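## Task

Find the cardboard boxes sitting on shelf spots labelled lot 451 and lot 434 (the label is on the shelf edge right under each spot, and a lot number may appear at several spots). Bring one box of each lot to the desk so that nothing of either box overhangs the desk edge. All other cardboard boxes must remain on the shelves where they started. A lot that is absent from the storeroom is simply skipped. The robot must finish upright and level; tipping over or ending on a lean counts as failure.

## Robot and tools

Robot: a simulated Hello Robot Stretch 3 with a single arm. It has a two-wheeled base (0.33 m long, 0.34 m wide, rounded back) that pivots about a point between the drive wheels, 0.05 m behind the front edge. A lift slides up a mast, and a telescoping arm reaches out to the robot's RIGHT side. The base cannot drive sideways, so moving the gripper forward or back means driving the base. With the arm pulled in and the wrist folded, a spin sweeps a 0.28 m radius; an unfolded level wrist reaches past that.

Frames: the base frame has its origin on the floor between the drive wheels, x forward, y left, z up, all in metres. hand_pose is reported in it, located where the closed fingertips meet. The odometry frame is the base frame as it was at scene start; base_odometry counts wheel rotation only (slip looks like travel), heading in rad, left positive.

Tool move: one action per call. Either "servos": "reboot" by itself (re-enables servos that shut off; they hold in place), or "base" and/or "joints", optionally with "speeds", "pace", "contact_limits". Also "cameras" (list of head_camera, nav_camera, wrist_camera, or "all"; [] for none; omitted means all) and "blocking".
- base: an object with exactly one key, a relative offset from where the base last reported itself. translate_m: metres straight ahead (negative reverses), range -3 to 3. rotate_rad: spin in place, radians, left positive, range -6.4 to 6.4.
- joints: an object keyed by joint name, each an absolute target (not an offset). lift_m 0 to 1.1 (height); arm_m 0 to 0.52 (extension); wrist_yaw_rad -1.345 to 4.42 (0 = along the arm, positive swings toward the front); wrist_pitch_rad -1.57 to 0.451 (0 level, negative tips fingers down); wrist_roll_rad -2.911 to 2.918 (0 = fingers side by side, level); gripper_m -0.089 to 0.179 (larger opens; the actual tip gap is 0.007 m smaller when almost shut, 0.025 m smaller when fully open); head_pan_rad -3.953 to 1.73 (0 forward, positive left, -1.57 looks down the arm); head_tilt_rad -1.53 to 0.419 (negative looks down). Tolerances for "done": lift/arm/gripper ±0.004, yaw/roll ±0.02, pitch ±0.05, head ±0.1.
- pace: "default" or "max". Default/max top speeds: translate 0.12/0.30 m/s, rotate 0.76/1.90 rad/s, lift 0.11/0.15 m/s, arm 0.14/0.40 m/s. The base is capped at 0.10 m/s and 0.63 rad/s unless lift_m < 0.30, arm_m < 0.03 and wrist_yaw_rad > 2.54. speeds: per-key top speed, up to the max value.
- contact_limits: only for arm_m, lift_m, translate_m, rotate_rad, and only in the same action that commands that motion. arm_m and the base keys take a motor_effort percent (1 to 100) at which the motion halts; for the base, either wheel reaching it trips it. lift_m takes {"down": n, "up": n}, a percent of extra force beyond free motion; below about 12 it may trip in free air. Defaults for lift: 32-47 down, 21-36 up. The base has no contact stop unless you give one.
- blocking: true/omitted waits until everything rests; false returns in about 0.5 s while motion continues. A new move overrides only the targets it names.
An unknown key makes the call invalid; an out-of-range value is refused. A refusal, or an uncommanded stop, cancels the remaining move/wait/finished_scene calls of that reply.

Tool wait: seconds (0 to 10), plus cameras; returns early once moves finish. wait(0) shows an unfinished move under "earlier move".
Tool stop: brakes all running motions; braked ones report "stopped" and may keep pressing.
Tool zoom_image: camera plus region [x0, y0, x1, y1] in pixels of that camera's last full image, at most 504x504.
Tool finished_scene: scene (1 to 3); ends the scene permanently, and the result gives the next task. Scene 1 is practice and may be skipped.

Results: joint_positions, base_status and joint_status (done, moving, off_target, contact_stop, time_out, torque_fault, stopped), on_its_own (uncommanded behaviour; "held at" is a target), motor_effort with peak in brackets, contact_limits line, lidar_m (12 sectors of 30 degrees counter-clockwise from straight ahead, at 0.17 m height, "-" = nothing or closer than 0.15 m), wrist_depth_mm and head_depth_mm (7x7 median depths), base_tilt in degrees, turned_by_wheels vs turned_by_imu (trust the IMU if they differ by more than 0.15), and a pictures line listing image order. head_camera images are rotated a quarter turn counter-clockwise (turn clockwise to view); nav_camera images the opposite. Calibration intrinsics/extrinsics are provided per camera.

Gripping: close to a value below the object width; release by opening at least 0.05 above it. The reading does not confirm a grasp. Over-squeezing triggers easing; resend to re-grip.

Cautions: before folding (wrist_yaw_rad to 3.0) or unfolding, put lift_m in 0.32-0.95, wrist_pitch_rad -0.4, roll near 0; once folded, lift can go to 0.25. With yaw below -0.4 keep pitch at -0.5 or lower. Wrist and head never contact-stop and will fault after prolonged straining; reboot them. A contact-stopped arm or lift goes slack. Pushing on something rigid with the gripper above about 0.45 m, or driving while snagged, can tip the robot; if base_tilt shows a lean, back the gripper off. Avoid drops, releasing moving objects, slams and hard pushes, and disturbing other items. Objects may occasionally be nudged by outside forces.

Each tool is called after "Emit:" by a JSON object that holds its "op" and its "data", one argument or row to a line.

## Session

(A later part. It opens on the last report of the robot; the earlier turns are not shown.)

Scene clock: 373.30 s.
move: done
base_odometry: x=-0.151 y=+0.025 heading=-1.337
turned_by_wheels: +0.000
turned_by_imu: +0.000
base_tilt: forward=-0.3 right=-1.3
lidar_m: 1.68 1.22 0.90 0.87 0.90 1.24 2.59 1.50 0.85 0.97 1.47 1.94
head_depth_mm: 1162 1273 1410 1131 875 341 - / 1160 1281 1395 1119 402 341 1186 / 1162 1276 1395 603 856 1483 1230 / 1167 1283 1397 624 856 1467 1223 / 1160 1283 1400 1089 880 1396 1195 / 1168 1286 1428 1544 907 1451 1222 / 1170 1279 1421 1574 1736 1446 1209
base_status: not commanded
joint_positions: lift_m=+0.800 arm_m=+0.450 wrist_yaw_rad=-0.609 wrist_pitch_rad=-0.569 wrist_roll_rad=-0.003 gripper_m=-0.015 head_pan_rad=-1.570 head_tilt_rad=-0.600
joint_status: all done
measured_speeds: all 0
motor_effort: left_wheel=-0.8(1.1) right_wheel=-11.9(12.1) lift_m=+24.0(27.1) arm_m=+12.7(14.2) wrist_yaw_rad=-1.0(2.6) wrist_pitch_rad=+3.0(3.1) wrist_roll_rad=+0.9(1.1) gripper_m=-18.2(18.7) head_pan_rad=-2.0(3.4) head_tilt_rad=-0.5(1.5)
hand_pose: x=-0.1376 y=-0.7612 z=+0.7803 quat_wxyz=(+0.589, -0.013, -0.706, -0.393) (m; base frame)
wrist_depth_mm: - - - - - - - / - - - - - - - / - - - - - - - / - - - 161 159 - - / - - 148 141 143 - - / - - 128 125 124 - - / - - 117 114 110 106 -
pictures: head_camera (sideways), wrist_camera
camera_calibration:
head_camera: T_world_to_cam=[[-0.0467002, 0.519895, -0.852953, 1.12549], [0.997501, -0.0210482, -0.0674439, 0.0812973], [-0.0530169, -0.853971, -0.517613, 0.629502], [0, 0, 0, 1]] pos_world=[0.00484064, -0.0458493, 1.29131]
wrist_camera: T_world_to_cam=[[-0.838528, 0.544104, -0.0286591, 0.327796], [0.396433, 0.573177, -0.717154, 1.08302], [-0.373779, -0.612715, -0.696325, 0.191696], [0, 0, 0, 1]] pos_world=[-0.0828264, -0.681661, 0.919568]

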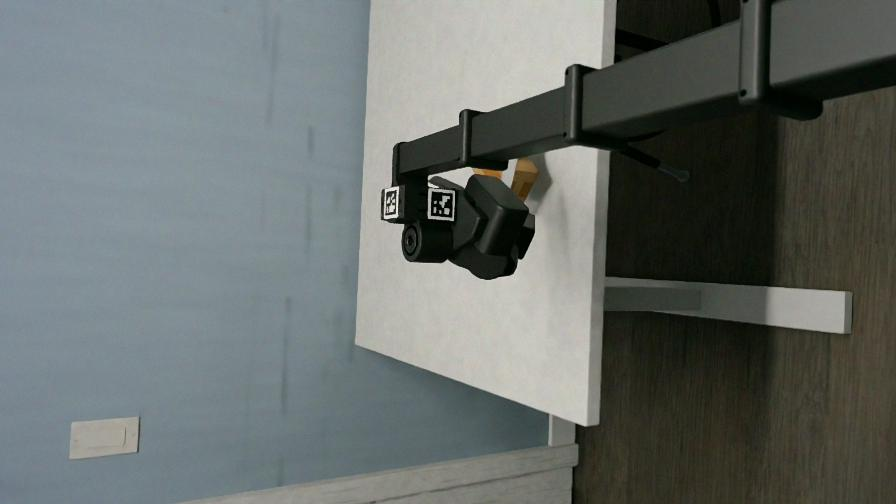

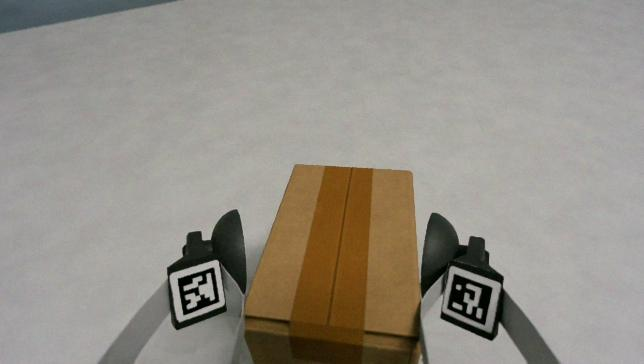

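Emit:
{"op": "move", "data": {
  "joints": {"lift_m": 0.772},
  "speeds": {"lift_m": 0.02},
  "contact_limits": {"lift_m": {"down": 12}},
  "cameras": []
}}

Emit:
{"op": "move", "data": {
  "joints": {"lift_m": 0.764},
  "speeds": {"lift_m": 0.02},
  "contact_limits": {"lift_m": {"down": 12}},
  "cameras": ["wrist_camera"]
}}

Scene clock: 384.57 s.
move: done
base_odometry: x=-0.151 y=+0.025 heading=-1.337
turned_by_wheels: +0.000
turned_by_imu: +0.000
base_tilt: forward=-0.4 right=-1.1
lidar_m: 1.68 1.22 0.90 0.87 0.90 1.25 2.59 1.50 0.85 0.97 1.47 1.94
head_depth_mm: 1162 1272 1420 1135 873 1453 300 / 1162 1276 1394 1123 461 363 317 / 1162 1285 1399 629 826 1483 1235 / 1162 1274 1394 960 849 1476 1233 / 1162 1287 1397 1086 880 1399 1194 / 1164 1282 1426 1541 908 1452 1210 / 1168 1286 1416 1582 1736 1445 1209
base_status: not commanded
joint_positions: lift_m=+0.772 arm_m=+0.450 wrist_yaw_rad=-0.609 wrist_pitch_rad=-0.569 wrist_roll_rad=-0.003 gripper_m=-0.015 head_pan_rad=-1.570 head_tilt_rad=-0.600
joint_status: all done
measured_speeds: all 0
motor_effort: left_wheel=-0.7(1.2) right_wheel=-11.7(11.9) lift_m=+25.8(26.9) arm_m=+10.4(11.3) wrist_yaw_rad=-0.2(1.9) wrist_pitch_rad=+3.0(3.2) wrist_roll_rad=+0.8(1.0) gripper_m=-18.1(18.7) head_pan_rad=-2.6(3.1) head_tilt_rad=-0.8(1.8)
contact_limits: lift_m down 12 (down: maximum 72; up: maximum 65)
hand_pose: x=-0.1376 y=-0.7612 z=+0.7523 quat_wxyz=(+0.589, -0.013, -0.706, -0.393) (m; base frame)
wrist_depth_mm: - - - - - - - / - - - - - - - / - - - - - - - / - - - 161 159 - - / - - 148 142 143 - - / - - 129 125 124 - - / - - 117 114 110 106 -
pictures: none
No camera images: "cameras" was empty.

Scene clock: 385.33 s.
move: done
base_odometry: x=-0.151 y=+0.025 heading=-1.337
turned_by_wheels: +0.000
turned_by_imu: +0.000
base_tilt: forward=-0.2 right=-1.3
lidar_m: 1.68 1.22 0.90 0.87 0.90 1.25 2.59 1.50 0.85 0.97 1.48 1.93
head_depth_mm: 1162 1277 1415 1137 875 1457 300 / 1167 1273 1398 1119 473 372 321 / 1162 1280 1397 631 803 1488 1236 / 1159 1280 1396 1046 825 1470 1236 / 1163 1276 1399 1092 882 1410 1193 / 1164 1281 1420 1547 907 1458 1212 / 1165 1285 1419 1577 1731 1447 1210
base_status: not commanded
joint_positions: lift_m=+0.764 arm_m=+0.450 wrist_yaw_rad=-0.609 wrist_pitch_rad=-0.568 wrist_roll_rad=-0.003 gripper_m=-0.015 head_pan_rad=-1.570 head_tilt_rad=-0.600
joint_status: all done
measured_speeds: all 0
motor_effort: left_wheel=-1.0(1.2) right_wheel=-10.8(12.1) lift_m=+23.2(26.1) arm_m=+9.2(10.8) wrist_yaw_rad=-1.5(2.8) wrist_pitch_rad=+2.9(3.1) wrist_roll_rad=+0.6(1.0) gripper_m=-17.8(18.7) head_pan_rad=-2.3(3.2) head_tilt_rad=-1.1(2.1)
contact_limits: lift_m down 12 (down: maximum 72; up: maximum 65)
hand_pose: x=-0.1377 y=-0.7614 z=+0.7446 quat_wxyz=(+0.589, -0.014, -0.706, -0.393) (m; base frame)
wrist_depth_mm: - - - - - - - / - - - - - - - / - - - - - - - / - - - 156 158 - - / - - 148 137 140 - - / - - 126 124 122 - - / - - 118 114 110 106 -
pictures: wrist_camera
camera_calibration:
wrist_camera: T_world_to_cam=[[-0.838529, 0.544104, -0.0286454, 0.326755], [0.395932, 0.572374, -0.718071, 1.05749], [-0.374309, -0.613464, -0.69538, 0.165309], [0, 0, 0, 1]] pos_world=[-0.0828254, -0.68166, 0.883667]

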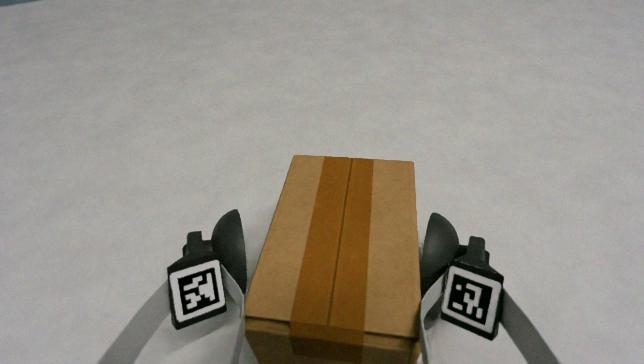

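Emit:
{"op": "move", "data": {
  "joints": {"lift_m": 0.758},
  "speeds": {"lift_m": 0.02},
  "contact_limits": {"lift_m": {"down": 12}},
  "cameras": ["wrist_camera"]
}}

Scene clock: 392.30 s.
move: done
base_odometry: x=-0.151 y=+0.025 heading=-1.337
turned_by_wheels: +0.000
turned_by_imu: +0.000
base_tilt: forward=-0.3 right=-1.2
lidar_m: 1.68 1.22 0.90 0.87 0.90 1.25 2.60 1.50 0.85 0.97 1.47 1.93
head_depth_mm: 1160 1278 1417 1133 872 1457 308 / 1163 1273 1405 1120 499 379 317 / 1167 1284 1396 640 801 1443 1235 / 1163 1275 1406 1047 824 1471 1230 / 1164 1285 1402 1092 878 1409 1194 / 1171 1278 1426 1545 909 1453 1217 / 1169 1278 1412 1573 1724 1440 1210
base_status: not commanded
joint_positions: lift_m=+0.758 arm_m=+0.450 wrist_yaw_rad=-0.609 wrist_pitch_rad=-0.541 wrist_roll_rad=+0.002 gripper_m=-0.015 head_pan_rad=-1.570 head_tilt_rad=-0.600
joint_status: all done
measured_speeds: all 0
motor_effort: left_wheel=-0.6(1.3) right_wheel=-10.8(11.8) lift_m=+20.2(24.8) arm_m=+7.8(8.8) wrist_yaw_rad=-2.1(2.1) wrist_pitch_rad=-2.1(2.8) wrist_roll_rad=-0.6(0.8) gripper_m=-18.2(18.3) head_pan_rad=-2.9(3.1) head_tilt_rad=-2.1(2.5)
contact_limits: lift_m down 12 (down: maximum 72; up: maximum 65)
hand_pose: x=-0.1401 y=-0.7648 z=+0.7440 quat_wxyz=(+0.593, -0.024, -0.707, -0.385) (m; base frame)
wrist_depth_mm: - - - - - - - / - - - - - - - / - - - - - - - / - - - 158 158 - - / - - 148 138 141 - - / - - 126 124 124 - - / - - 118 114 110 107 -
pictures: wrist_camera
camera_calibration:
wrist_camera: T_world_to_cam=[[-0.83773, 0.545185, -0.0313346, 0.329579], [0.388207, 0.554198, -0.736315, 1.05863], [-0.384062, -0.628998, -0.675913, 0.13425], [0, 0, 0, 1]] pos_world=[-0.0833082, -0.681929, 0.880553]

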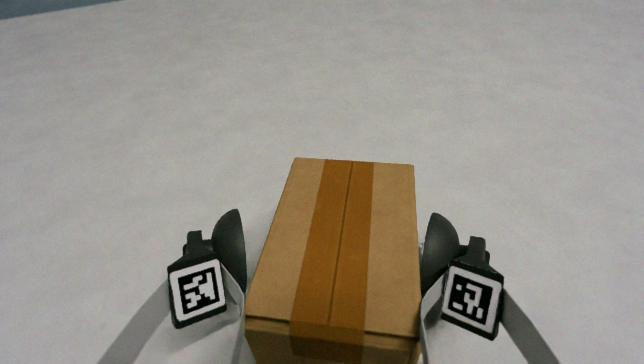

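Emit:
{"op": "move", "data": {
  "joints": {"lift_m": 0.762},
  "speeds": {"lift_m": 0.02},
  "cameras": []
}}

Emit:
{"op": "move", "data": {
  "joints": {"gripper_m": 0.179},
  "cameras": ["wrist_camera"]
}}

Scene clock: 397.37 s.
move: done
base_odometry: x=-0.151 y=+0.025 heading=-1.337
turned_by_wheels: +0.000
turned_by_imu: +0.000
base_tilt: forward=-0.3 right=-1.2
lidar_m: 1.67 1.22 0.90 0.87 0.90 1.25 2.59 1.50 0.85 0.97 1.47 1.94
head_depth_mm: 1162 1279 1419 1133 874 1458 302 / 1164 1277 1404 1119 476 374 317 / 1164 1276 1396 633 801 1476 1234 / 1166 1281 1392 1045 823 1470 1226 / 1166 1276 1400 1088 882 1412 1192 / 1166 1282 1435 1537 908 1449 1217 / 1169 1288 1403 1578 1725 1448 1211
base_status: not commanded
joint_positions: lift_m=+0.762 arm_m=+0.450 wrist_yaw_rad=-0.609 wrist_pitch_rad=-0.556 wrist_roll_rad=+0.002 gripper_m=-0.015 head_pan_rad=-1.570 head_tilt_rad=-0.600
joint_status: all done
measured_speeds: all 0
motor_effort: left_wheel=-0.9(1.2) right_wheel=-11.3(11.9) lift_m=+27.7(31.4) arm_m=+6.5(7.2) wrist_yaw_rad=-2.2(2.2) wrist_pitch_rad=+0.6(2.1) wrist_roll_rad=-0.7(0.7) gripper_m=-18.4(18.4) head_pan_rad=-2.1(3.0) head_tilt_rad=-1.9(2.5)
hand_pose: x=-0.1388 y=-0.7629 z=+0.7449 quat_wxyz=(+0.590, -0.019, -0.707, -0.390) (m; base frame)
wrist_depth_mm: - - - - - - - / - - - - - - - / - - - - - - - / - - - 159 157 - - / - - 148 137 140 - - / - - 126 124 123 - - / - - 118 114 110 106 -
pictures: none
No camera images: "cameras" was empty.

Scene clock: 399.83 s.
move: done
base_odometry: x=-0.151 y=+0.025 heading=-1.337
turned_by_wheels: +0.000
turned_by_imu: +0.000
base_tilt: forward=-0.3 right=-1.2
lidar_m: 1.68 1.22 0.90 0.87 0.90 1.25 2.59 1.50 0.85 0.97 1.47 1.94
head_depth_mm: 1161 1273 1415 1131 876 1461 303 / 1164 1273 1395 1116 478 375 317 / 1165 1279 1399 634 801 1467 1235 / 1164 1274 1392 1046 821 1471 1227 / 1164 1278 1401 1089 880 1404 1192 / 1169 1281 1430 1550 913 1449 1217 / 1167 1282 1419 1575 1727 1450 1210
base_status: not commanded
joint_positions: lift_m=+0.762 arm_m=+0.450 wrist_yaw_rad=-0.609 wrist_pitch_rad=-0.560 wrist_roll_rad=+0.002 gripper_m=+0.179 head_pan_rad=-1.570 head_tilt_rad=-0.600
joint_status: all done
measured_speeds: all 0
motor_effort: left_wheel=-0.6(1.2) right_wheel=-10.4(11.6) lift_m=+30.9(31.0) arm_m=+6.1(7.1) wrist_yaw_rad=-1.1(2.2) wrist_pitch_rad=+1.5(1.6) wrist_roll_rad=-0.8(0.9) gripper_m=+0.6(84.3) head_pan_rad=-2.4(3.3) head_tilt_rad=-2.2(3.0)
hand_pose: x=-0.1384 y=-0.7624 z=+0.7441 quat_wxyz=(+0.589, -0.017, -0.707, -0.391) (m; base frame)
wrist_depth_mm: - - - - - - - / - - - - - - - / - - - - - - - / - - - 159 158 - - / - 143 - 138 137 - - / - 126 - 124 120 - - / - - 119 115 111 - 105
pictures: wrist_camera
camera_calibration:
wrist_camera: T_world_to_cam=[[-0.837361, 0.545714, -0.0319949, 0.330616], [0.396228, 0.56558, -0.723272, 1.05673], [-0.376604, -0.618317, -0.689821, 0.155963], [0, 0, 0, 1]] pos_world=[-0.083123, -0.68165, 0.882464]

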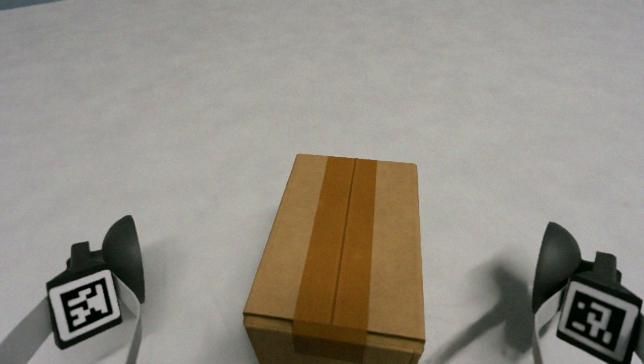

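Emit:
{"op": "move", "data": {
  "joints": {"lift_m": 0.86},
  "cameras": []
}}

Emit:
{"op": "move", "data": {
  "joints": {"arm_m": 0.005},
  "cameras": ["head_camera","wrist_camera"]
}}

Scene clock: 409.63 s.
move: done
base_odometry: x=-0.151 y=+0.025 heading=-1.337
turned_by_wheels: +0.000
turned_by_imu: +0.000
base_tilt: forward=-0.2 right=-1.3
lidar_m: 1.67 1.22 0.90 0.87 0.90 1.25 2.60 1.50 0.85 0.97 1.48 1.94
head_depth_mm: 1158 1274 1411 1134 329 - - / 1160 1272 1391 448 354 1409 1236 / 1158 1277 1351 685 861 1483 1233 / 1166 1281 1371 661 888 1462 1222 / 1166 1281 1406 1090 881 1404 1189 / 1173 1277 1423 1537 908 1460 1211 / 1166 1286 1413 1578 1737 1443 1211
base_status: not commanded
joint_positions: lift_m=+0.860 arm_m=+0.450 wrist_yaw_rad=-0.609 wrist_pitch_rad=-0.561 wrist_roll_rad=+0.002 gripper_m=+0.179 head_pan_rad=-1.570 head_tilt_rad=-0.600
joint_status: all done
measured_speeds: all 0
motor_effort: left_wheel=-0.7(1.3) right_wheel=-10.4(11.5) lift_m=+31.3(33.4) arm_m=+3.0(4.3) wrist_yaw_rad=-1.4(2.2) wrist_pitch_rad=+1.6(1.7) wrist_roll_rad=-0.6(0.8) gripper_m=+1.0(1.1) head_pan_rad=-2.3(3.1) head_tilt_rad=-2.2(3.3)
hand_pose: x=-0.1384 y=-0.7623 z=+0.8420 quat_wxyz=(+0.589, -0.017, -0.707, -0.391) (m; base frame)
wrist_depth_mm: - - - - - - - / - - - - - - - / - - - - - - - / - - - - - - - / - 143 - - - - - / - 126 - 228 - - - / - - - 204 203 - 105
pictures: none
No camera images: "cameras" was empty.

Scene clock: 414.10 s.
move: done
base_odometry: x=-0.151 y=+0.025 heading=-1.337
turned_by_wheels: +0.000
turned_by_imu: +0.000
base_tilt: forward=-0.2 right=-1.1
lidar_m: 1.68 1.22 0.90 0.87 0.91 1.25 2.59 1.50 0.85 0.97 1.48 1.94
head_depth_mm: 1167 1271 1424 1135 871 1463 - / 1161 1275 1406 1124 898 1451 - / 1164 1279 1406 1108 858 1451 310 / 1171 1288 1397 1101 887 1461 1293 / 1163 1276 1401 1092 881 1402 1197 / 1164 1282 1426 1550 910 1466 1223 / 1169 1282 1416 1582 1733 1440 1212
base_status: not commanded
joint_positions: lift_m=+0.860 arm_m=+0.005 wrist_yaw_rad=-0.609 wrist_pitch_rad=-0.561 wrist_roll_rad=+0.002 gripper_m=+0.179 head_pan_rad=-1.570 head_tilt_rad=-0.600
joint_status: all done
measured_speeds: all 0
motor_effort: left_wheel=-0.8(1.4) right_wheel=-11.0(11.7) lift_m=+25.1(31.3) arm_m=-12.7(14.4) wrist_yaw_rad=+0.0(2.6) wrist_pitch_rad=+1.6(1.7) wrist_roll_rad=-0.8(0.8) gripper_m=+1.1(1.5) head_pan_rad=-2.6(3.0) head_tilt_rad=-3.2(4.2)
hand_pose: x=-0.1383 y=-0.3173 z=+0.8420 quat_wxyz=(+0.589, -0.017, -0.707, -0.391) (m; base frame)
wrist_depth_mm: - - - - - - - / - 476 - - - - - / - - - - - - - / - - - - - - - / - - - - - - - / 122 977 - - - - - / 933 944 963 953 946 926 105
pictures: head_camera (sideways), wrist_camera
camera_calibration:
head_camera: T_world_to_cam=[[-0.0467002, 0.519895, -0.852953, 1.12549], [0.997501, -0.0210482, -0.0674439, 0.0812973], [-0.0530169, -0.853971, -0.517613, 0.629502], [0, 0, 0, 1]] pos_world=[0.00484064, -0.0458493, 1.29131]
wrist_camera: T_world_to_cam=[[-0.837368, 0.545702, -0.0320004, 0.0909078], [0.396517, 0.566065, -0.722735, 0.875463], [-0.376284, -0.617884, -0.690384, 0.499328], [0, 0, 0, 1]] pos_world=[-0.0831236, -0.236651, 0.980365]

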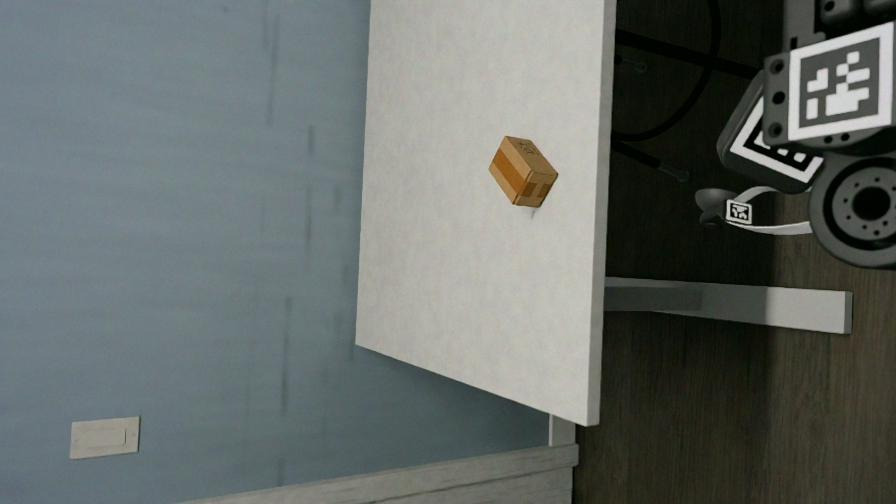

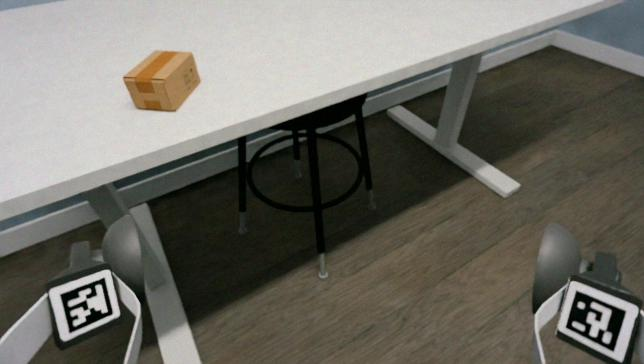

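Emit:
{"op": "move", "data": {
  "joints": {"wrist_pitch_rad": -0.4, "wrist_roll_rad": 0, "wrist_yaw_rad": 0, "gripper_m": 0.03},
  "cameras": []
}}

Emit:
{"op": "move", "data": {
  "joints": {"wrist_yaw_rad": 3.0, "head_pan_rad": 0, "head_tilt_rad": -0.3},
  "cameras": []
}}

Emit:
{"op": "move", "data": {
  "base": {"rotate_rad": 3.142},
  "joints": {"lift_m": 0.5}
}}

Scene clock: 434.63 s.
move: done
base_odometry: x=-0.151 y=+0.025 heading=-1.337
turned_by_wheels: +0.000
turned_by_imu: +0.000
base_tilt: forward=-0.2 right=-1.3
lidar_m: 1.68 1.22 0.90 0.87 0.90 1.25 2.59 1.50 0.85 0.97 1.47 1.94
head_depth_mm: 1158 1274 1428 1136 875 1463 - / 1166 1283 1402 1119 902 1447 - / 1163 1283 1400 1112 859 1440 347 / 1165 1276 1402 1097 885 307 306 / 1170 1284 1398 1093 883 1411 1193 / 1164 1278 1431 1548 912 1457 1217 / 1168 1275 1419 1580 1740 1445 1216
base_status: not commanded
joint_positions: lift_m=+0.860 arm_m=+0.005 wrist_yaw_rad=-0.003 wrist_pitch_rad=-0.421 wrist_roll_rad=+0.002 gripper_m=+0.030 head_pan_rad=-1.570 head_tilt_rad=-0.600
joint_status: all done
measured_speeds: all 0
motor_effort: left_wheel=-0.6(1.3) right_wheel=-11.1(12.0) lift_m=+30.3(30.8) arm_m=-12.5(13.6) wrist_yaw_rad=+2.2(5.0) wrist_pitch_rad=+3.3(6.3) wrist_roll_rad=-0.7(1.6) gripper_m=+0.3(85.4) head_pan_rad=-2.2(2.9) head_tilt_rad=-4.0(4.6)
hand_pose: x=-0.0222 y=-0.3740 z=+0.8720 quat_wxyz=(+0.691, +0.147, -0.692, -0.149) (m; base frame)
wrist_depth_mm: - - - - - - - / - - - - - - - / - - - - 519 - - / - - - - - - - / - - - 966 - - - / - - 127 146 128 - - / - - - - 972 - -
pictures: none
No camera images: "cameras" was empty.

Scene clock: 437.13 s.
move: done
base_odometry: x=-0.151 y=+0.025 heading=-1.337
turned_by_wheels: +0.000
turned_by_imu: +0.000
base_tilt: forward=-0.2 right=-1.2
lidar_m: 1.68 1.22 0.90 0.87 0.90 1.25 2.60 1.50 0.85 0.97 1.48 1.94
head_depth_mm: 1792 1917 2013 2123 2188 1923 1557 / 1809 1936 2027 2111 2200 1905 1556 / 1821 1874 1986 2122 2157 1909 1555 / 1579 1899 1977 1984 1834 1866 1540 / 1734 1905 2030 2111 2117 1870 1525 / 1743 1917 2016 2127 2095 1884 1528 / 1770 1907 2022 2115 2089 1876 1513
base_status: not commanded
joint_positions: lift_m=+0.860 arm_m=+0.005 wrist_yaw_rad=+2.997 wrist_pitch_rad=-0.421 wrist_roll_rad=+0.002 gripper_m=+0.030 head_pan_rad=+0.005 head_tilt_rad=-0.298
joint_status: all done
measured_speeds: all 0
motor_effort: left_wheel=-0.6(1.1) right_wheel=-10.8(11.8) lift_m=+31.0(31.6) arm_m=-12.5(13.2) wrist_yaw_rad=+2.9(4.9) wrist_pitch_rad=+3.3(3.5) wrist_roll_rad=-0.5(0.9) gripper_m=+0.5(1.1) head_pan_rad=-3.0(5.8) head_tilt_rad=+2.7(7.2)
hand_pose: x=+0.0111 y=+0.0718 z=+0.8721 quat_wxyz=(+0.198, +0.701, +0.097, +0.679) (m; base frame)
wrist_depth_mm: 785 141 - - - - - / 867 152 - - 960 - - / 945 167 196 - - - - / - 193 226 - - - - / - - 213 - - - - / - - 130 146 130 - - / - - 271 - 978 - -
pictures: none
No camera images: "cameras" was empty.

Scene clock: 443.20 s.
move: done
base_odometry: x=-0.151 y=+0.025 heading=+1.805
turned_by_wheels: +3.142
turned_by_imu: +3.092
base_tilt: forward=-0.3 right=-1.2
lidar_m: 2.59 1.49 0.85 0.97 1.46 1.94 1.67 1.25 0.91 0.87 0.90 1.22
head_depth_mm: 2263 2374 2479 2621 2718 2045 1563 / 2259 2364 2475 2606 2712 2036 1558 / 2248 2392 2485 2606 2680 2020 1543 / 2235 2354 2456 2591 2713 2024 1544 / 2241 2353 2460 2590 2665 1987 1521 / 2250 2325 2422 2557 2670 1984 1514 / 2231 2323 2459 2573 2634 1986 1514
base_status: done
joint_positions: lift_m=+0.500 arm_m=+0.005 wrist_yaw_rad=+2.997 wrist_pitch_rad=-0.420 wrist_roll_rad=+0.002 gripper_m=+0.030 head_pan_rad=+0.000 head_tilt_rad=-0.299
joint_status: all done
measured_speeds: all 0
motor_effort: left_wheel=-9.2(12.4) right_wheel=+9.1(12.5) lift_m=+28.0(31.7) arm_m=-12.7(13.6) wrist_yaw_rad=+3.1(3.7) wrist_pitch_rad=+3.3(3.3) wrist_roll_rad=-0.6(0.9) gripper_m=+0.1(0.9) head_pan_rad=-3.1(4.0) head_tilt_rad=-3.1(3.8)
hand_pose: x=+0.0111 y=+0.0719 z=+0.5123 quat_wxyz=(+0.197, +0.701, +0.097, +0.679) (m; base frame)
wrist_depth_mm: - 141 - - - - - / - 152 - - - - - / - 166 - - - - - / - 189 223 - - - - / 927 892 214 867 889 877 870 / 784 777 130 147 130 757 752 / 682 674 271 663 631 666 653
pictures: head_camera (sideways), nav_camera (sideways), wrist_camera
camera_calibration:
head_camera: T_world_to_cam=[[-0.244275, -0.0462896, -0.9686, 1.27761], [0.0408429, 0.997482, -0.0579702, 0.0748895], [0.968845, -0.0537212, -0.24177, 0.264343], [0, 0, 0, 1]] pos_world=[0.0529218, -0.00136012, 1.30574]
nav_camera: T_world_to_cam=[[0.269684, 0.0170585, 0.962798, -1.21178], [0.0143256, -0.999804, 0.0137015, 0.0322052], [0.962842, 0.0100976, -0.269875, 0.298622], [0, 0, 0, 1]] pos_world=[0.0388104, 0.0498547, 1.24685]
wrist_camera: T_world_to_cam=[[0.993729, -0.108453, -0.0272306, 0.0173993], [-0.0851529, -0.576129, -0.812911, 0.491297], [0.0724741, 0.810132, -0.581751, 0.405179], [0, 0, 0, 1]] pos_world=[-0.00481978, -0.0433105, 0.635568]

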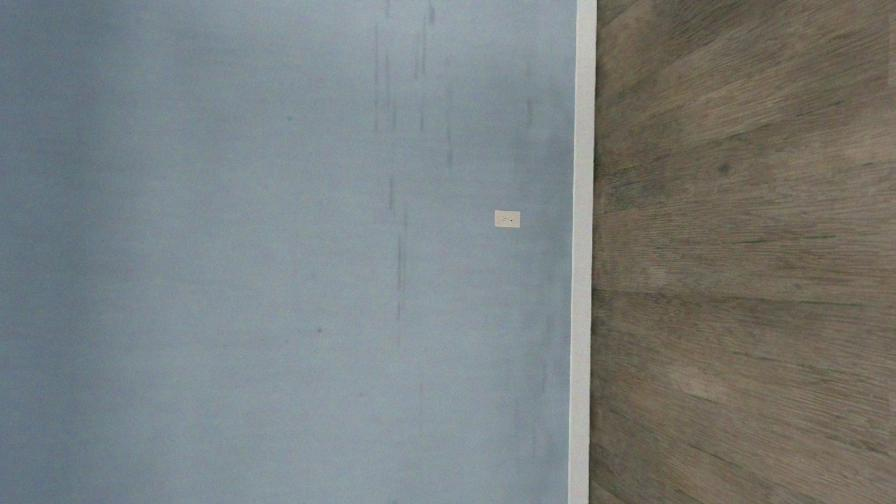

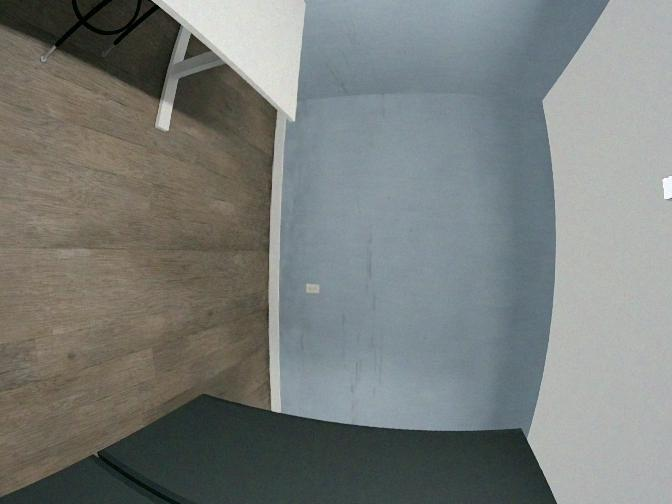

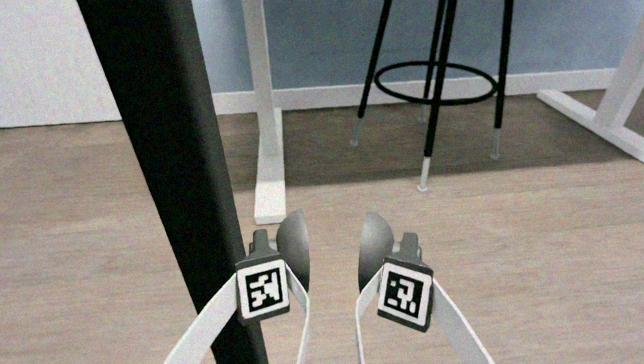

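Emit:
{"op": "move", "data": {
  "base": {"translate_m": 1.0},
  "joints": {"lift_m":0.33,"head_pan_rad":-0.8,"head_tilt_rad":-0.2},
  "contact_limits": {"translate_m":35}
}}

Emit:
{"op": "move", "data": {
  "base": {"translate_m": 1.0},
  "joints": {"head_pan_rad":-1.2},
  "contact_limits": {"translate_m":35}
}}

Scene clock: 488.83 s.
move: done
base_odometry: x=-0.383 y=+0.998 heading=+1.805
turned_by_wheels: +0.000
turned_by_imu: +0.000
base_tilt: forward=-0.3 right=-1.3
lidar_m: 1.60 1.65 1.49 0.99 0.98 1.43 2.67 1.23 0.89 0.85 0.88 1.67
head_depth_mm: 802 817 834 848 860 879 896 / 870 882 902 920 942 960 974 / 2270 2440 2509 2608 2645 2099 1083 / 2093 2183 2260 2341 2445 2342 1716 / 1888 1949 1998 2071 2161 2176 1694 / 1718 1768 1814 1865 1925 1980 1701 / 1573 1606 1651 1689 1745 1784 1693
base_status: done
joint_positions: lift_m=+0.330 arm_m=+0.005 wrist_yaw_rad=+2.997 wrist_pitch_rad=-0.419 wrist_roll_rad=+0.002 gripper_m=+0.030 head_pan_rad=-0.800 head_tilt_rad=-0.200
joint_status: all done
measured_speeds: all 0
motor_effort: left_wheel=+3.8(9.6) right_wheel=+5.5(13.7) lift_m=+30.4(31.6) arm_m=-11.3(13.1) wrist_yaw_rad=+2.1(4.2) wrist_pitch_rad=+3.1(3.3) wrist_roll_rad=-0.6(1.0) gripper_m=-0.2(0.9) head_pan_rad=+3.4(5.3) head_tilt_rad=+5.1(11.2)
contact_limits: translate_m 35 (maximum 100)
hand_pose: x=+0.0111 y=+0.0719 z=+0.3423 quat_wxyz=(+0.197, +0.701, +0.097, +0.679) (m; base frame)
wrist_depth_mm: - 141 - - - - - / - 152 - - - - - / - 166 969 - 991 999 969 / 819 192 225 789 793 772 767 / 673 649 213 640 642 644 633 / 564 570 130 148 130 553 550 / 497 510 267 321 460 481 479
pictures: head_camera (sideways), nav_camera (sideways), wrist_camera
camera_calibration:
head_camera: T_world_to_cam=[[-0.135463, 0.0730383, -0.988087, 1.3025], [0.747861, 0.661686, -0.0536178, 0.0648834], [0.649887, -0.746215, -0.144257, 0.139327], [0, 0, 0, 1]] pos_world=[0.0373704, -0.0340973, 1.31056]
nav_camera: T_world_to_cam=[[0.132527, -0.111931, 0.984839, -1.23969], [-0.708224, -0.705827, 0.0150834, 0.0348779], [0.693438, -0.699486, -0.172813, 0.173922], [0, 0, 0, 1]] pos_world=[0.06839, 0.00751355, 1.25043]
wrist_camera: T_world_to_cam=[[0.993737, -0.108392, -0.0271724, 0.0127457], [-0.0850546, -0.575959, -0.813042, 0.353171], [0.0724774, 0.81026, -0.581571, 0.306203], [0, 0, 0, 1]] pos_world=[-0.00481984, -0.0433108, 0.465568]

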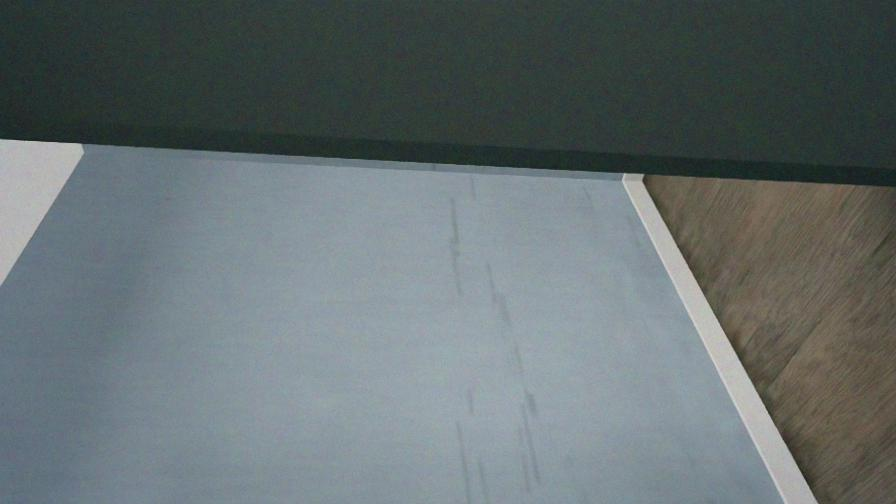

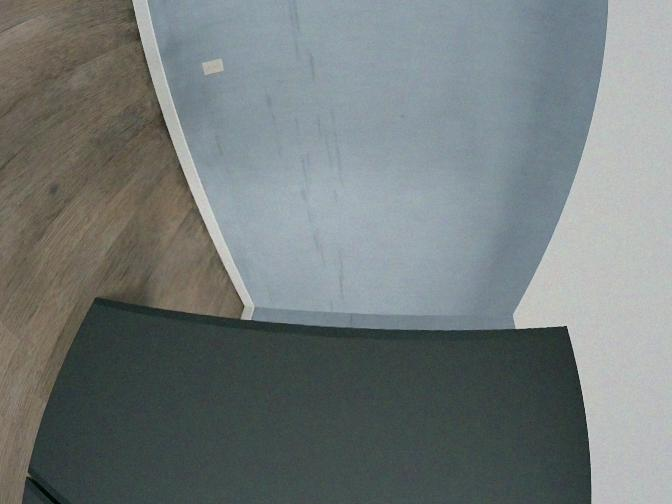

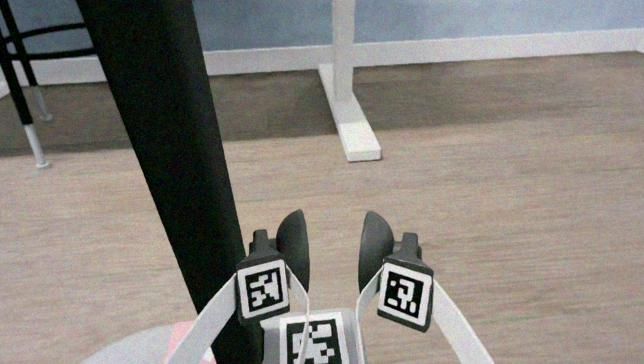

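Scene clock: 499.97 s.
move: done
base_odometry: x=-0.614 y=+1.971 heading=+1.805
turned_by_wheels: +0.000
turned_by_imu: +0.000
base_tilt: forward=-0.3 right=-1.2
lidar_m: 0.61 0.63 0.85 1.44 1.27 1.61 3.46 1.21 0.93 2.30 0.88 0.64
head_depth_mm: 1999 2011 2078 2142 2190 2196 1739 / 2053 2100 2174 2199 2274 2298 1724 / 2096 2166 2239 2288 2359 2353 1741 / 1588 1663 1733 1824 1937 2009 1715 / 1236 1273 1318 1366 1411 1473 1528 / 1003 1030 1059 1095 1118 1158 1196 / 850 868 887 909 931 954 983
base_status: done
joint_positions: lift_m=+0.330 arm_m=+0.005 wrist_yaw_rad=+2.997 wrist_pitch_rad=-0.419 wrist_roll_rad=+0.002 gripper_m=+0.030 head_pan_rad=-1.200 head_tilt_rad=-0.200
joint_status: all done
measured_speeds: all 0
motor_effort: left_wheel=+5.4(10.5) right_wheel=+4.1(14.1) lift_m=+28.7(30.8) arm_m=-10.7(12.4) wrist_yaw_rad=+2.1(4.1) wrist_pitch_rad=+3.2(3.3) wrist_roll_rad=-0.6(1.0) gripper_m=+0.3(0.9) head_pan_rad=+3.2(4.4) head_tilt_rad=+5.6(6.8)
contact_limits: translate_m 35 (maximum 100)
hand_pose: x=+0.0111 y=+0.0719 z=+0.3423 quat_wxyz=(+0.197, +0.701, +0.097, +0.679) (m; base frame)
wrist_depth_mm: - 141 - - - - 629 / - 151 - - - - 640 / - 167 954 - 982 933 738 / 831 192 226 806 791 770 715 / 677 644 212 631 652 646 643 / 574 566 130 147 130 551 548 / 493 507 268 321 460 481 479
pictures: head_camera (sideways), nav_camera (sideways), wrist_camera
camera_calibration:
head_camera: T_world_to_cam=[[-0.0963369, 0.12003, -0.988085, 1.30225], [0.946483, 0.318268, -0.0536184, 0.0637158], [0.30804, -0.940371, -0.144268, 0.14147], [0, 0, 0, 1]] pos_world=[0.0215708, -0.0435542, 1.31056]
nav_camera: T_world_to_cam=[[0.0784844, -0.154701, 0.984839, -1.23937], [-0.927161, -0.37436, 0.0150823, 0.0361353], [0.366351, -0.914288, -0.172815, 0.175881], [0, 0, 0, 1]] pos_world=[0.0663404, -0.0173993, 1.25043]
wrist_camera: T_world_to_cam=[[0.993744, -0.108311, -0.0272295, 0.0127757], [-0.0850544, -0.575966, -0.813037, 0.353168], [0.0723779, 0.810266, -0.581575, 0.306205], [0, 0, 0, 1]] pos_world=[-0.00481971, -0.0433108, 0.465568]

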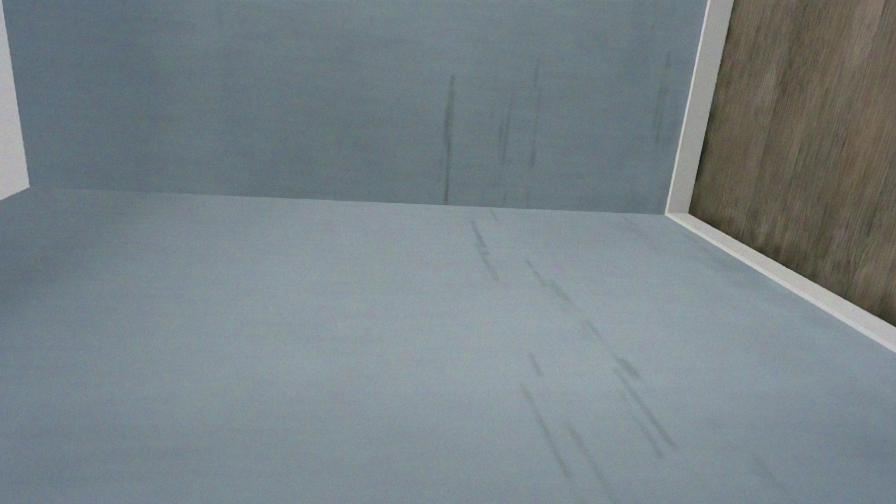

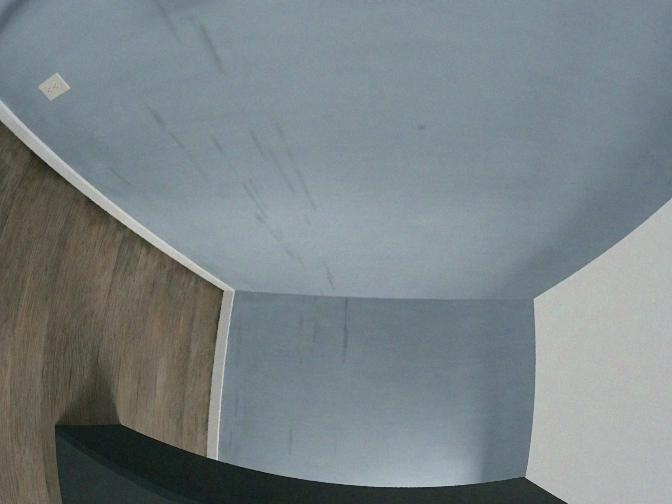

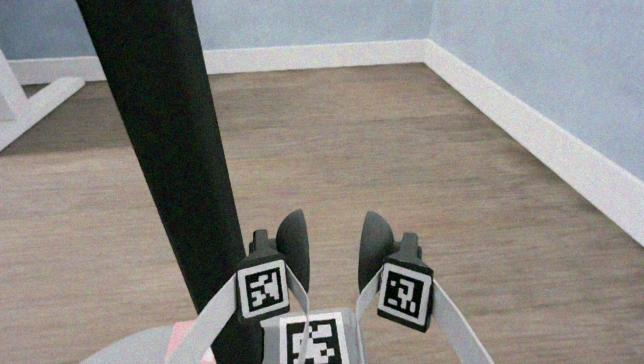

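Emit:
{"op": "move", "data": {
  "base": {"rotate_rad": -1.571},
  "joints": {"head_pan_rad":-0.8},
  "cameras": []
}}

Emit:
{"op": "move", "data": {
  "base": {"translate_m": 1.0},
  "joints": {"head_pan_rad":-1.2},
  "contact_limits": {"translate_m":35}
}}

Scene clock: 510.17 s.
move: done
base_odometry: x=-0.614 y=+1.971 heading=+0.234
turned_by_wheels: -1.571
turned_by_imu: -1.546
base_tilt: forward=-0.3 right=-1.1
lidar_m: 2.30 0.87 0.64 0.61 0.64 0.87 1.45 1.27 1.61 3.27 1.19 0.93
head_depth_mm: 2325 1721 1799 1924 2028 2095 1746 / 2099 1445 1513 1589 1680 1762 1732 / 1268 1258 1313 1368 1432 1490 1552 / 1069 1108 1151 1195 1242 1294 1334 / 968 998 1025 1061 1091 1132 1178 / 878 905 926 954 983 1015 1046 / 804 820 843 867 892 919 947
base_status: done
joint_positions: lift_m=+0.330 arm_m=+0.005 wrist_yaw_rad=+2.997 wrist_pitch_rad=-0.419 wrist_roll_rad=+0.002 gripper_m=+0.030 head_pan_rad=-0.800 head_tilt_rad=-0.200
joint_status: all done
measured_speeds: all 0
motor_effort: left_wheel=+8.3(12.4) right_wheel=-10.1(12.9) lift_m=+28.2(29.1) arm_m=-12.4(14.1) wrist_yaw_rad=+2.1(3.2) wrist_pitch_rad=+3.1(3.2) wrist_roll_rad=-0.5(0.8) gripper_m=+0.5(0.9) head_pan_rad=-3.4(5.9) head_tilt_rad=+4.5(5.7)
hand_pose: x=+0.0111 y=+0.0719 z=+0.3423 quat_wxyz=(+0.197, +0.701, +0.097, +0.679) (m; base frame)
wrist_depth_mm: 568 141 596 620 625 638 - / 607 152 620 - - - - / - 166 174 - - - - / - 188 194 766 746 762 776 / 669 637 213 638 658 637 634 / 570 572 130 147 130 551 548 / 491 506 266 321 460 483 479
pictures: none
No camera images: "cameras" was empty.

Scene clock: 521.30 s.
move: done
base_odometry: x=+0.358 y=+2.203 heading=+0.235
turned_by_wheels: +0.000
turned_by_imu: +0.001
base_tilt: forward=-0.3 right=-1.2
lidar_m: 1.31 0.87 0.63 0.61 0.64 0.87 2.41 2.14 0.42 0.41 0.42 1.36
head_depth_mm: 326 333 341 350 359 368 378 / 338 346 355 364 373 383 394 / 351 359 368 379 389 400 411 / 364 373 384 395 406 418 431 / 379 390 400 413 425 438 452 / 395 406 419 432 446 459 474 / 1733 1782 1824 1875 1924 1957 1646
base_status: done
joint_positions: lift_m=+0.330 arm_m=+0.005 wrist_yaw_rad=+2.997 wrist_pitch_rad=-0.419 wrist_roll_rad=+0.002 gripper_m=+0.030 head_pan_rad=-1.200 head_tilt_rad=-0.200
joint_status: all done
measured_speeds: all 0
motor_effort: left_wheel=+7.3(12.4) right_wheel=+1.8(10.8) lift_m=+27.1(29.0) arm_m=-9.0(12.7) wrist_yaw_rad=+1.5(3.6) wrist_pitch_rad=+3.1(3.3) wrist_roll_rad=-0.8(1.0) gripper_m=+0.3(1.3) head_pan_rad=+3.1(4.1) head_tilt_rad=+4.6(5.5)
contact_limits: translate_m 35 (maximum 100)
hand_pose: x=+0.0110 y=+0.0719 z=+0.3423 quat_wxyz=(+0.197, +0.701, +0.097, +0.679) (m; base frame)
wrist_depth_mm: 572 142 594 622 615 627 - / 614 151 629 - - - - / - 166 175 - - - - / - 188 194 747 763 776 775 / 676 646 213 634 649 646 638 / 574 570 130 147 130 552 550 / 500 509 265 323 467 482 483
pictures: head_camera (sideways), nav_camera (sideways), wrist_camera
camera_calibration:
head_camera: T_world_to_cam=[[-0.0963369, 0.12003, -0.988085, 1.30225], [0.946483, 0.318268, -0.0536184, 0.0637158], [0.30804, -0.940371, -0.144268, 0.14147], [0, 0, 0, 1]] pos_world=[0.0215708, -0.0435542, 1.31056]
nav_camera: T_world_to_cam=[[0.0784844, -0.154701, 0.984839, -1.23937], [-0.927161, -0.37436, 0.0150823, 0.0361353], [0.366351, -0.914288, -0.172815, 0.175881], [0, 0, 0, 1]] pos_world=[0.0663404, -0.0173993, 1.25043]
wrist_camera: T_world_to_cam=[[0.993752, -0.108255, -0.0271481, 0.0127403], [-0.0849556, -0.575977, -0.813039, 0.353169], [0.0723787, 0.810266, -0.581575, 0.306205], [0, 0, 0, 1]] pos_world=[-0.00481977, -0.0433108, 0.465568]

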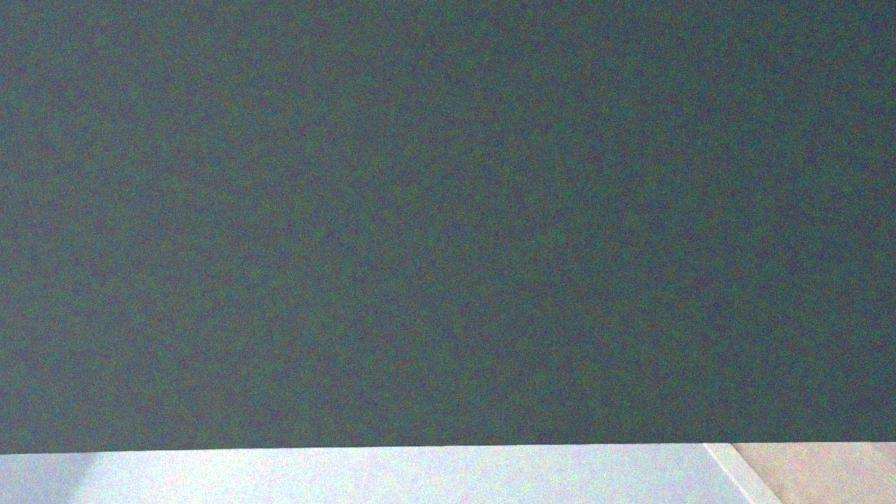

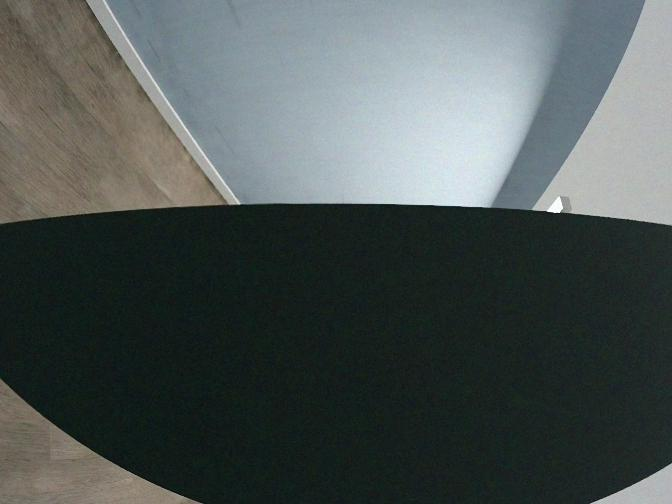

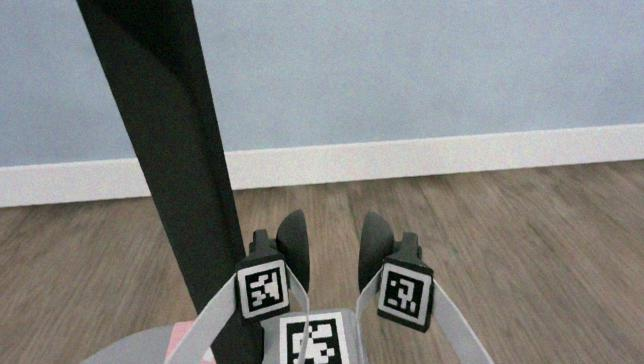

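Emit:
{"op": "move", "data": {
  "base": {"translate_m": 0.76},
  "contact_limits": {"translate_m":35},
  "cameras": []
}}

Emit:
{"op": "move", "data": {
  "base": {"rotate_rad": -1.571},
  "joints": {"head_pan_rad":-0.8,"head_tilt_rad":-0.35}
}}

Scene clock: 539.67 s.
move: done
base_odometry: x=+1.097 y=+2.380 heading=+0.234
turned_by_wheels: +0.000
turned_by_imu: +0.001
base_tilt: forward=-0.3 right=-1.2
lidar_m: 0.56 0.58 0.63 0.61 0.64 0.87 2.42 0.61 1.28 2.16 0.79 0.58
head_depth_mm: 2209 3628 3699 3859 3817 2387 1757 / 2325 3364 3785 - 3504 2346 1745 / 1907 2025 2162 2311 2513 2232 1725 / 1378 1446 1506 1567 1665 1745 1659 / 1073 1114 1151 1194 1234 1294 1342 / 880 907 934 958 990 1023 1059 / 750 768 783 803 825 848 873
base_status: done
joint_positions: lift_m=+0.330 arm_m=+0.005 wrist_yaw_rad=+2.997 wrist_pitch_rad=-0.419 wrist_roll_rad=+0.002 gripper_m=+0.030 head_pan_rad=-1.200 head_tilt_rad=-0.200
joint_status: not commanded
measured_speeds: all 0
motor_effort: left_wheel=+2.4(11.9) right_wheel=+6.9(10.4) lift_m=+25.8(27.1) arm_m=-5.5(8.8) wrist_yaw_rad=+1.7(3.8) wrist_pitch_rad=+3.1(3.3) wrist_roll_rad=-0.8(0.9) gripper_m=+0.3(1.0) head_pan_rad=+3.1(3.8) head_tilt_rad=+2.9(4.8)
contact_limits: translate_m 35 (maximum 100)
hand_pose: x=+0.0110 y=+0.0719 z=+0.3423 quat_wxyz=(+0.197, +0.701, +0.097, +0.679) (m; base frame)
wrist_depth_mm: 571 141 588 607 611 631 639 / 613 152 619 - - - 702 / - 166 175 - - - - / - 188 194 757 753 779 626 / 668 641 213 641 646 646 624 / 567 566 130 147 130 551 548 / 500 506 266 320 465 482 478
pictures: none
No camera images: "cameras" was empty.

Scene clock: 543.27 s.
move: done
base_odometry: x=+1.097 y=+2.380 heading=-1.336
turned_by_wheels: -1.571
turned_by_imu: -1.546
base_tilt: forward=-0.2 right=-1.2
lidar_m: 2.04 0.78 0.57 0.56 0.58 0.63 0.61 0.64 0.88 2.53 0.61 1.30
head_depth_mm: 667 732 807 898 2419 1841 1499 / 581 629 683 748 827 921 1041 / 514 549 591 640 698 765 844 / 540 686 578 610 651 696 745 / 1165 1107 1325 1016 1325 1112 928 / 1252 1157 1413 1037 1460 1100 1327 / 1177 1193 1288 1133 1396 1244 1361
base_status: done
joint_positions: lift_m=+0.330 arm_m=+0.005 wrist_yaw_rad=+2.997 wrist_pitch_rad=-0.419 wrist_roll_rad=+0.002 gripper_m=+0.030 head_pan_rad=-0.800 head_tilt_rad=-0.350
joint_status: all done
measured_speeds: all 0
motor_effort: left_wheel=+8.5(12.3) right_wheel=-9.9(13.7) lift_m=+25.1(26.7) arm_m=-12.4(12.6) wrist_yaw_rad=+1.8(3.6) wrist_pitch_rad=+3.3(3.3) wrist_roll_rad=-0.7(1.0) gripper_m=+0.2(1.0) head_pan_rad=-3.0(5.8) head_tilt_rad=-3.5(7.5)
hand_pose: x=+0.0110 y=+0.0719 z=+0.3423 quat_wxyz=(+0.197, +0.701, +0.097, +0.679) (m; base frame)
wrist_depth_mm: 526 142 534 548 - - - / - 152 - - - - - / - 166 173 - - - - / - 185 192 729 715 743 736 / 670 640 213 628 647 650 641 / 577 570 130 147 130 556 549 / 498 508 266 320 462 484 474
pictures: head_camera (sideways), nav_camera (sideways), wrist_camera
camera_calibration:
head_camera: T_world_to_cam=[[-0.237325, 0.177783, -0.955024, 1.25987], [0.741637, 0.66812, -0.0599238, 0.0731205], [0.627417, -0.722502, -0.290412, 0.329727], [0, 0, 0, 1]] pos_world=[0.0378942, -0.0346087, 1.30335]
nav_camera: T_world_to_cam=[[0.233843, -0.216141, 0.947946, -1.19213], [-0.706473, -0.707622, 0.0129307, 0.0376153], [0.667992, -0.672722, -0.31817, 0.363256], [0, 0, 0, 1]] pos_world=[0.062693, 0.0133198, 1.24517]
wrist_camera: T_world_to_cam=[[0.993752, -0.108255, -0.0271481, 0.0127403], [-0.0849556, -0.575977, -0.813039, 0.353169], [0.0723787, 0.810266, -0.581575, 0.306205], [0, 0, 0, 1]] pos_world=[-0.00481977, -0.0433108, 0.465568]

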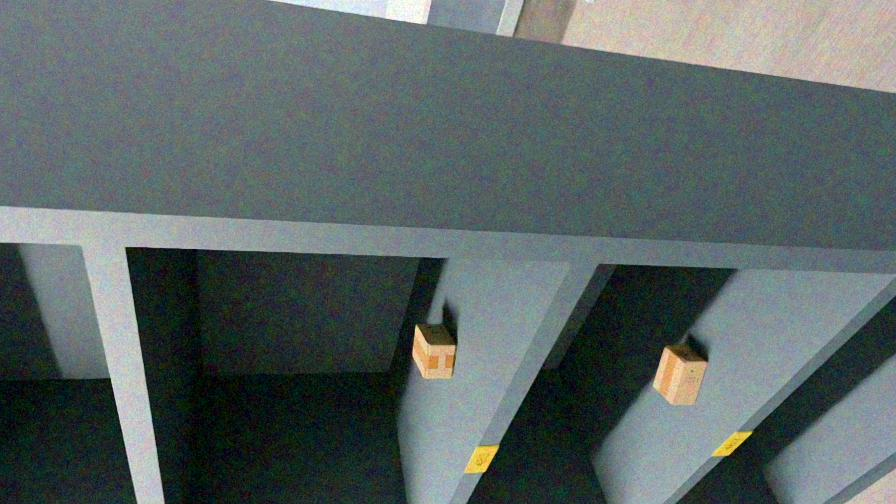

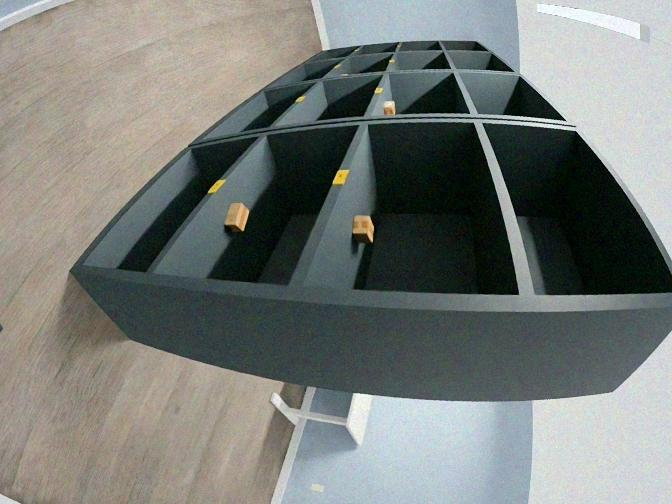

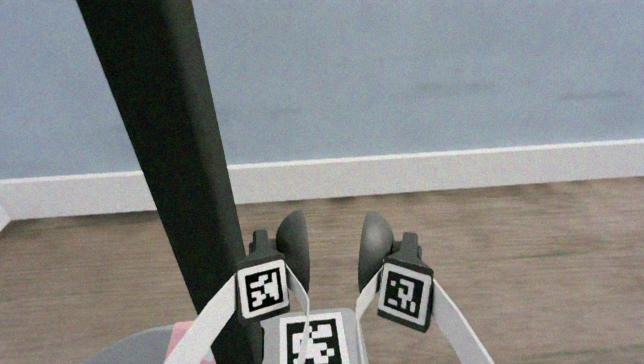

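Emit:
{"op": "zoom_image", "data": {
  "camera": "head_camera",
  "region": [455, 430, 515, 490]
}}

Emit:
{"op": "zoom_image", "data": {
  "camera": "head_camera",
  "region": [700, 415, 760, 475]
}}

Emit:
{"op": "zoom_image", "data": {
  "camera": "nav_camera",
  "region": [270, 30, 430, 150]
}}

Scaled by 8.400 from the camera's 896x504 image, which has a finer 1280x720 frame.

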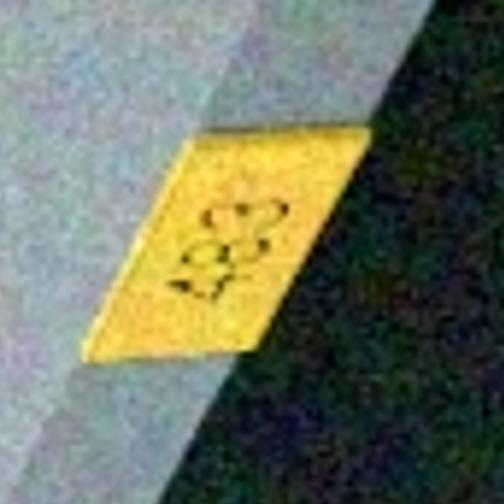

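Scaled by 8.400 from the camera's 896x504 image, which has a finer 1280x720 frame.

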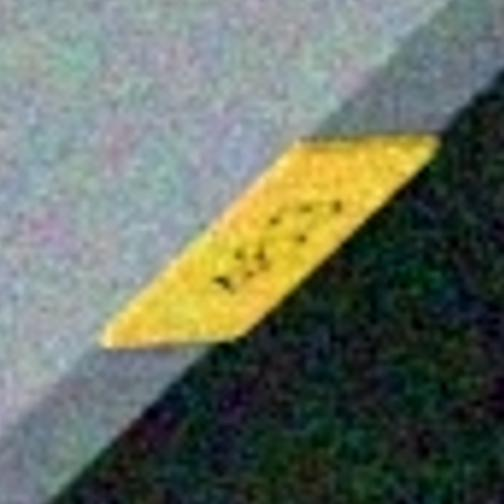

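Scaled by 3.150 from the camera's 672x504 image, which has a finer 792x594 frame.

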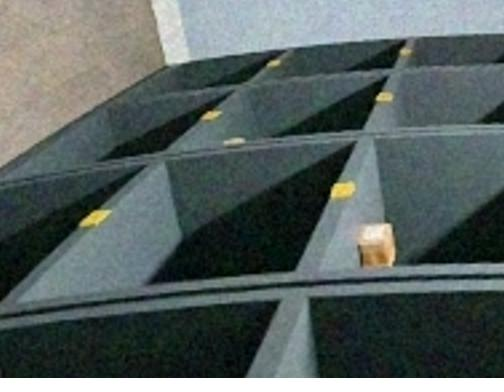

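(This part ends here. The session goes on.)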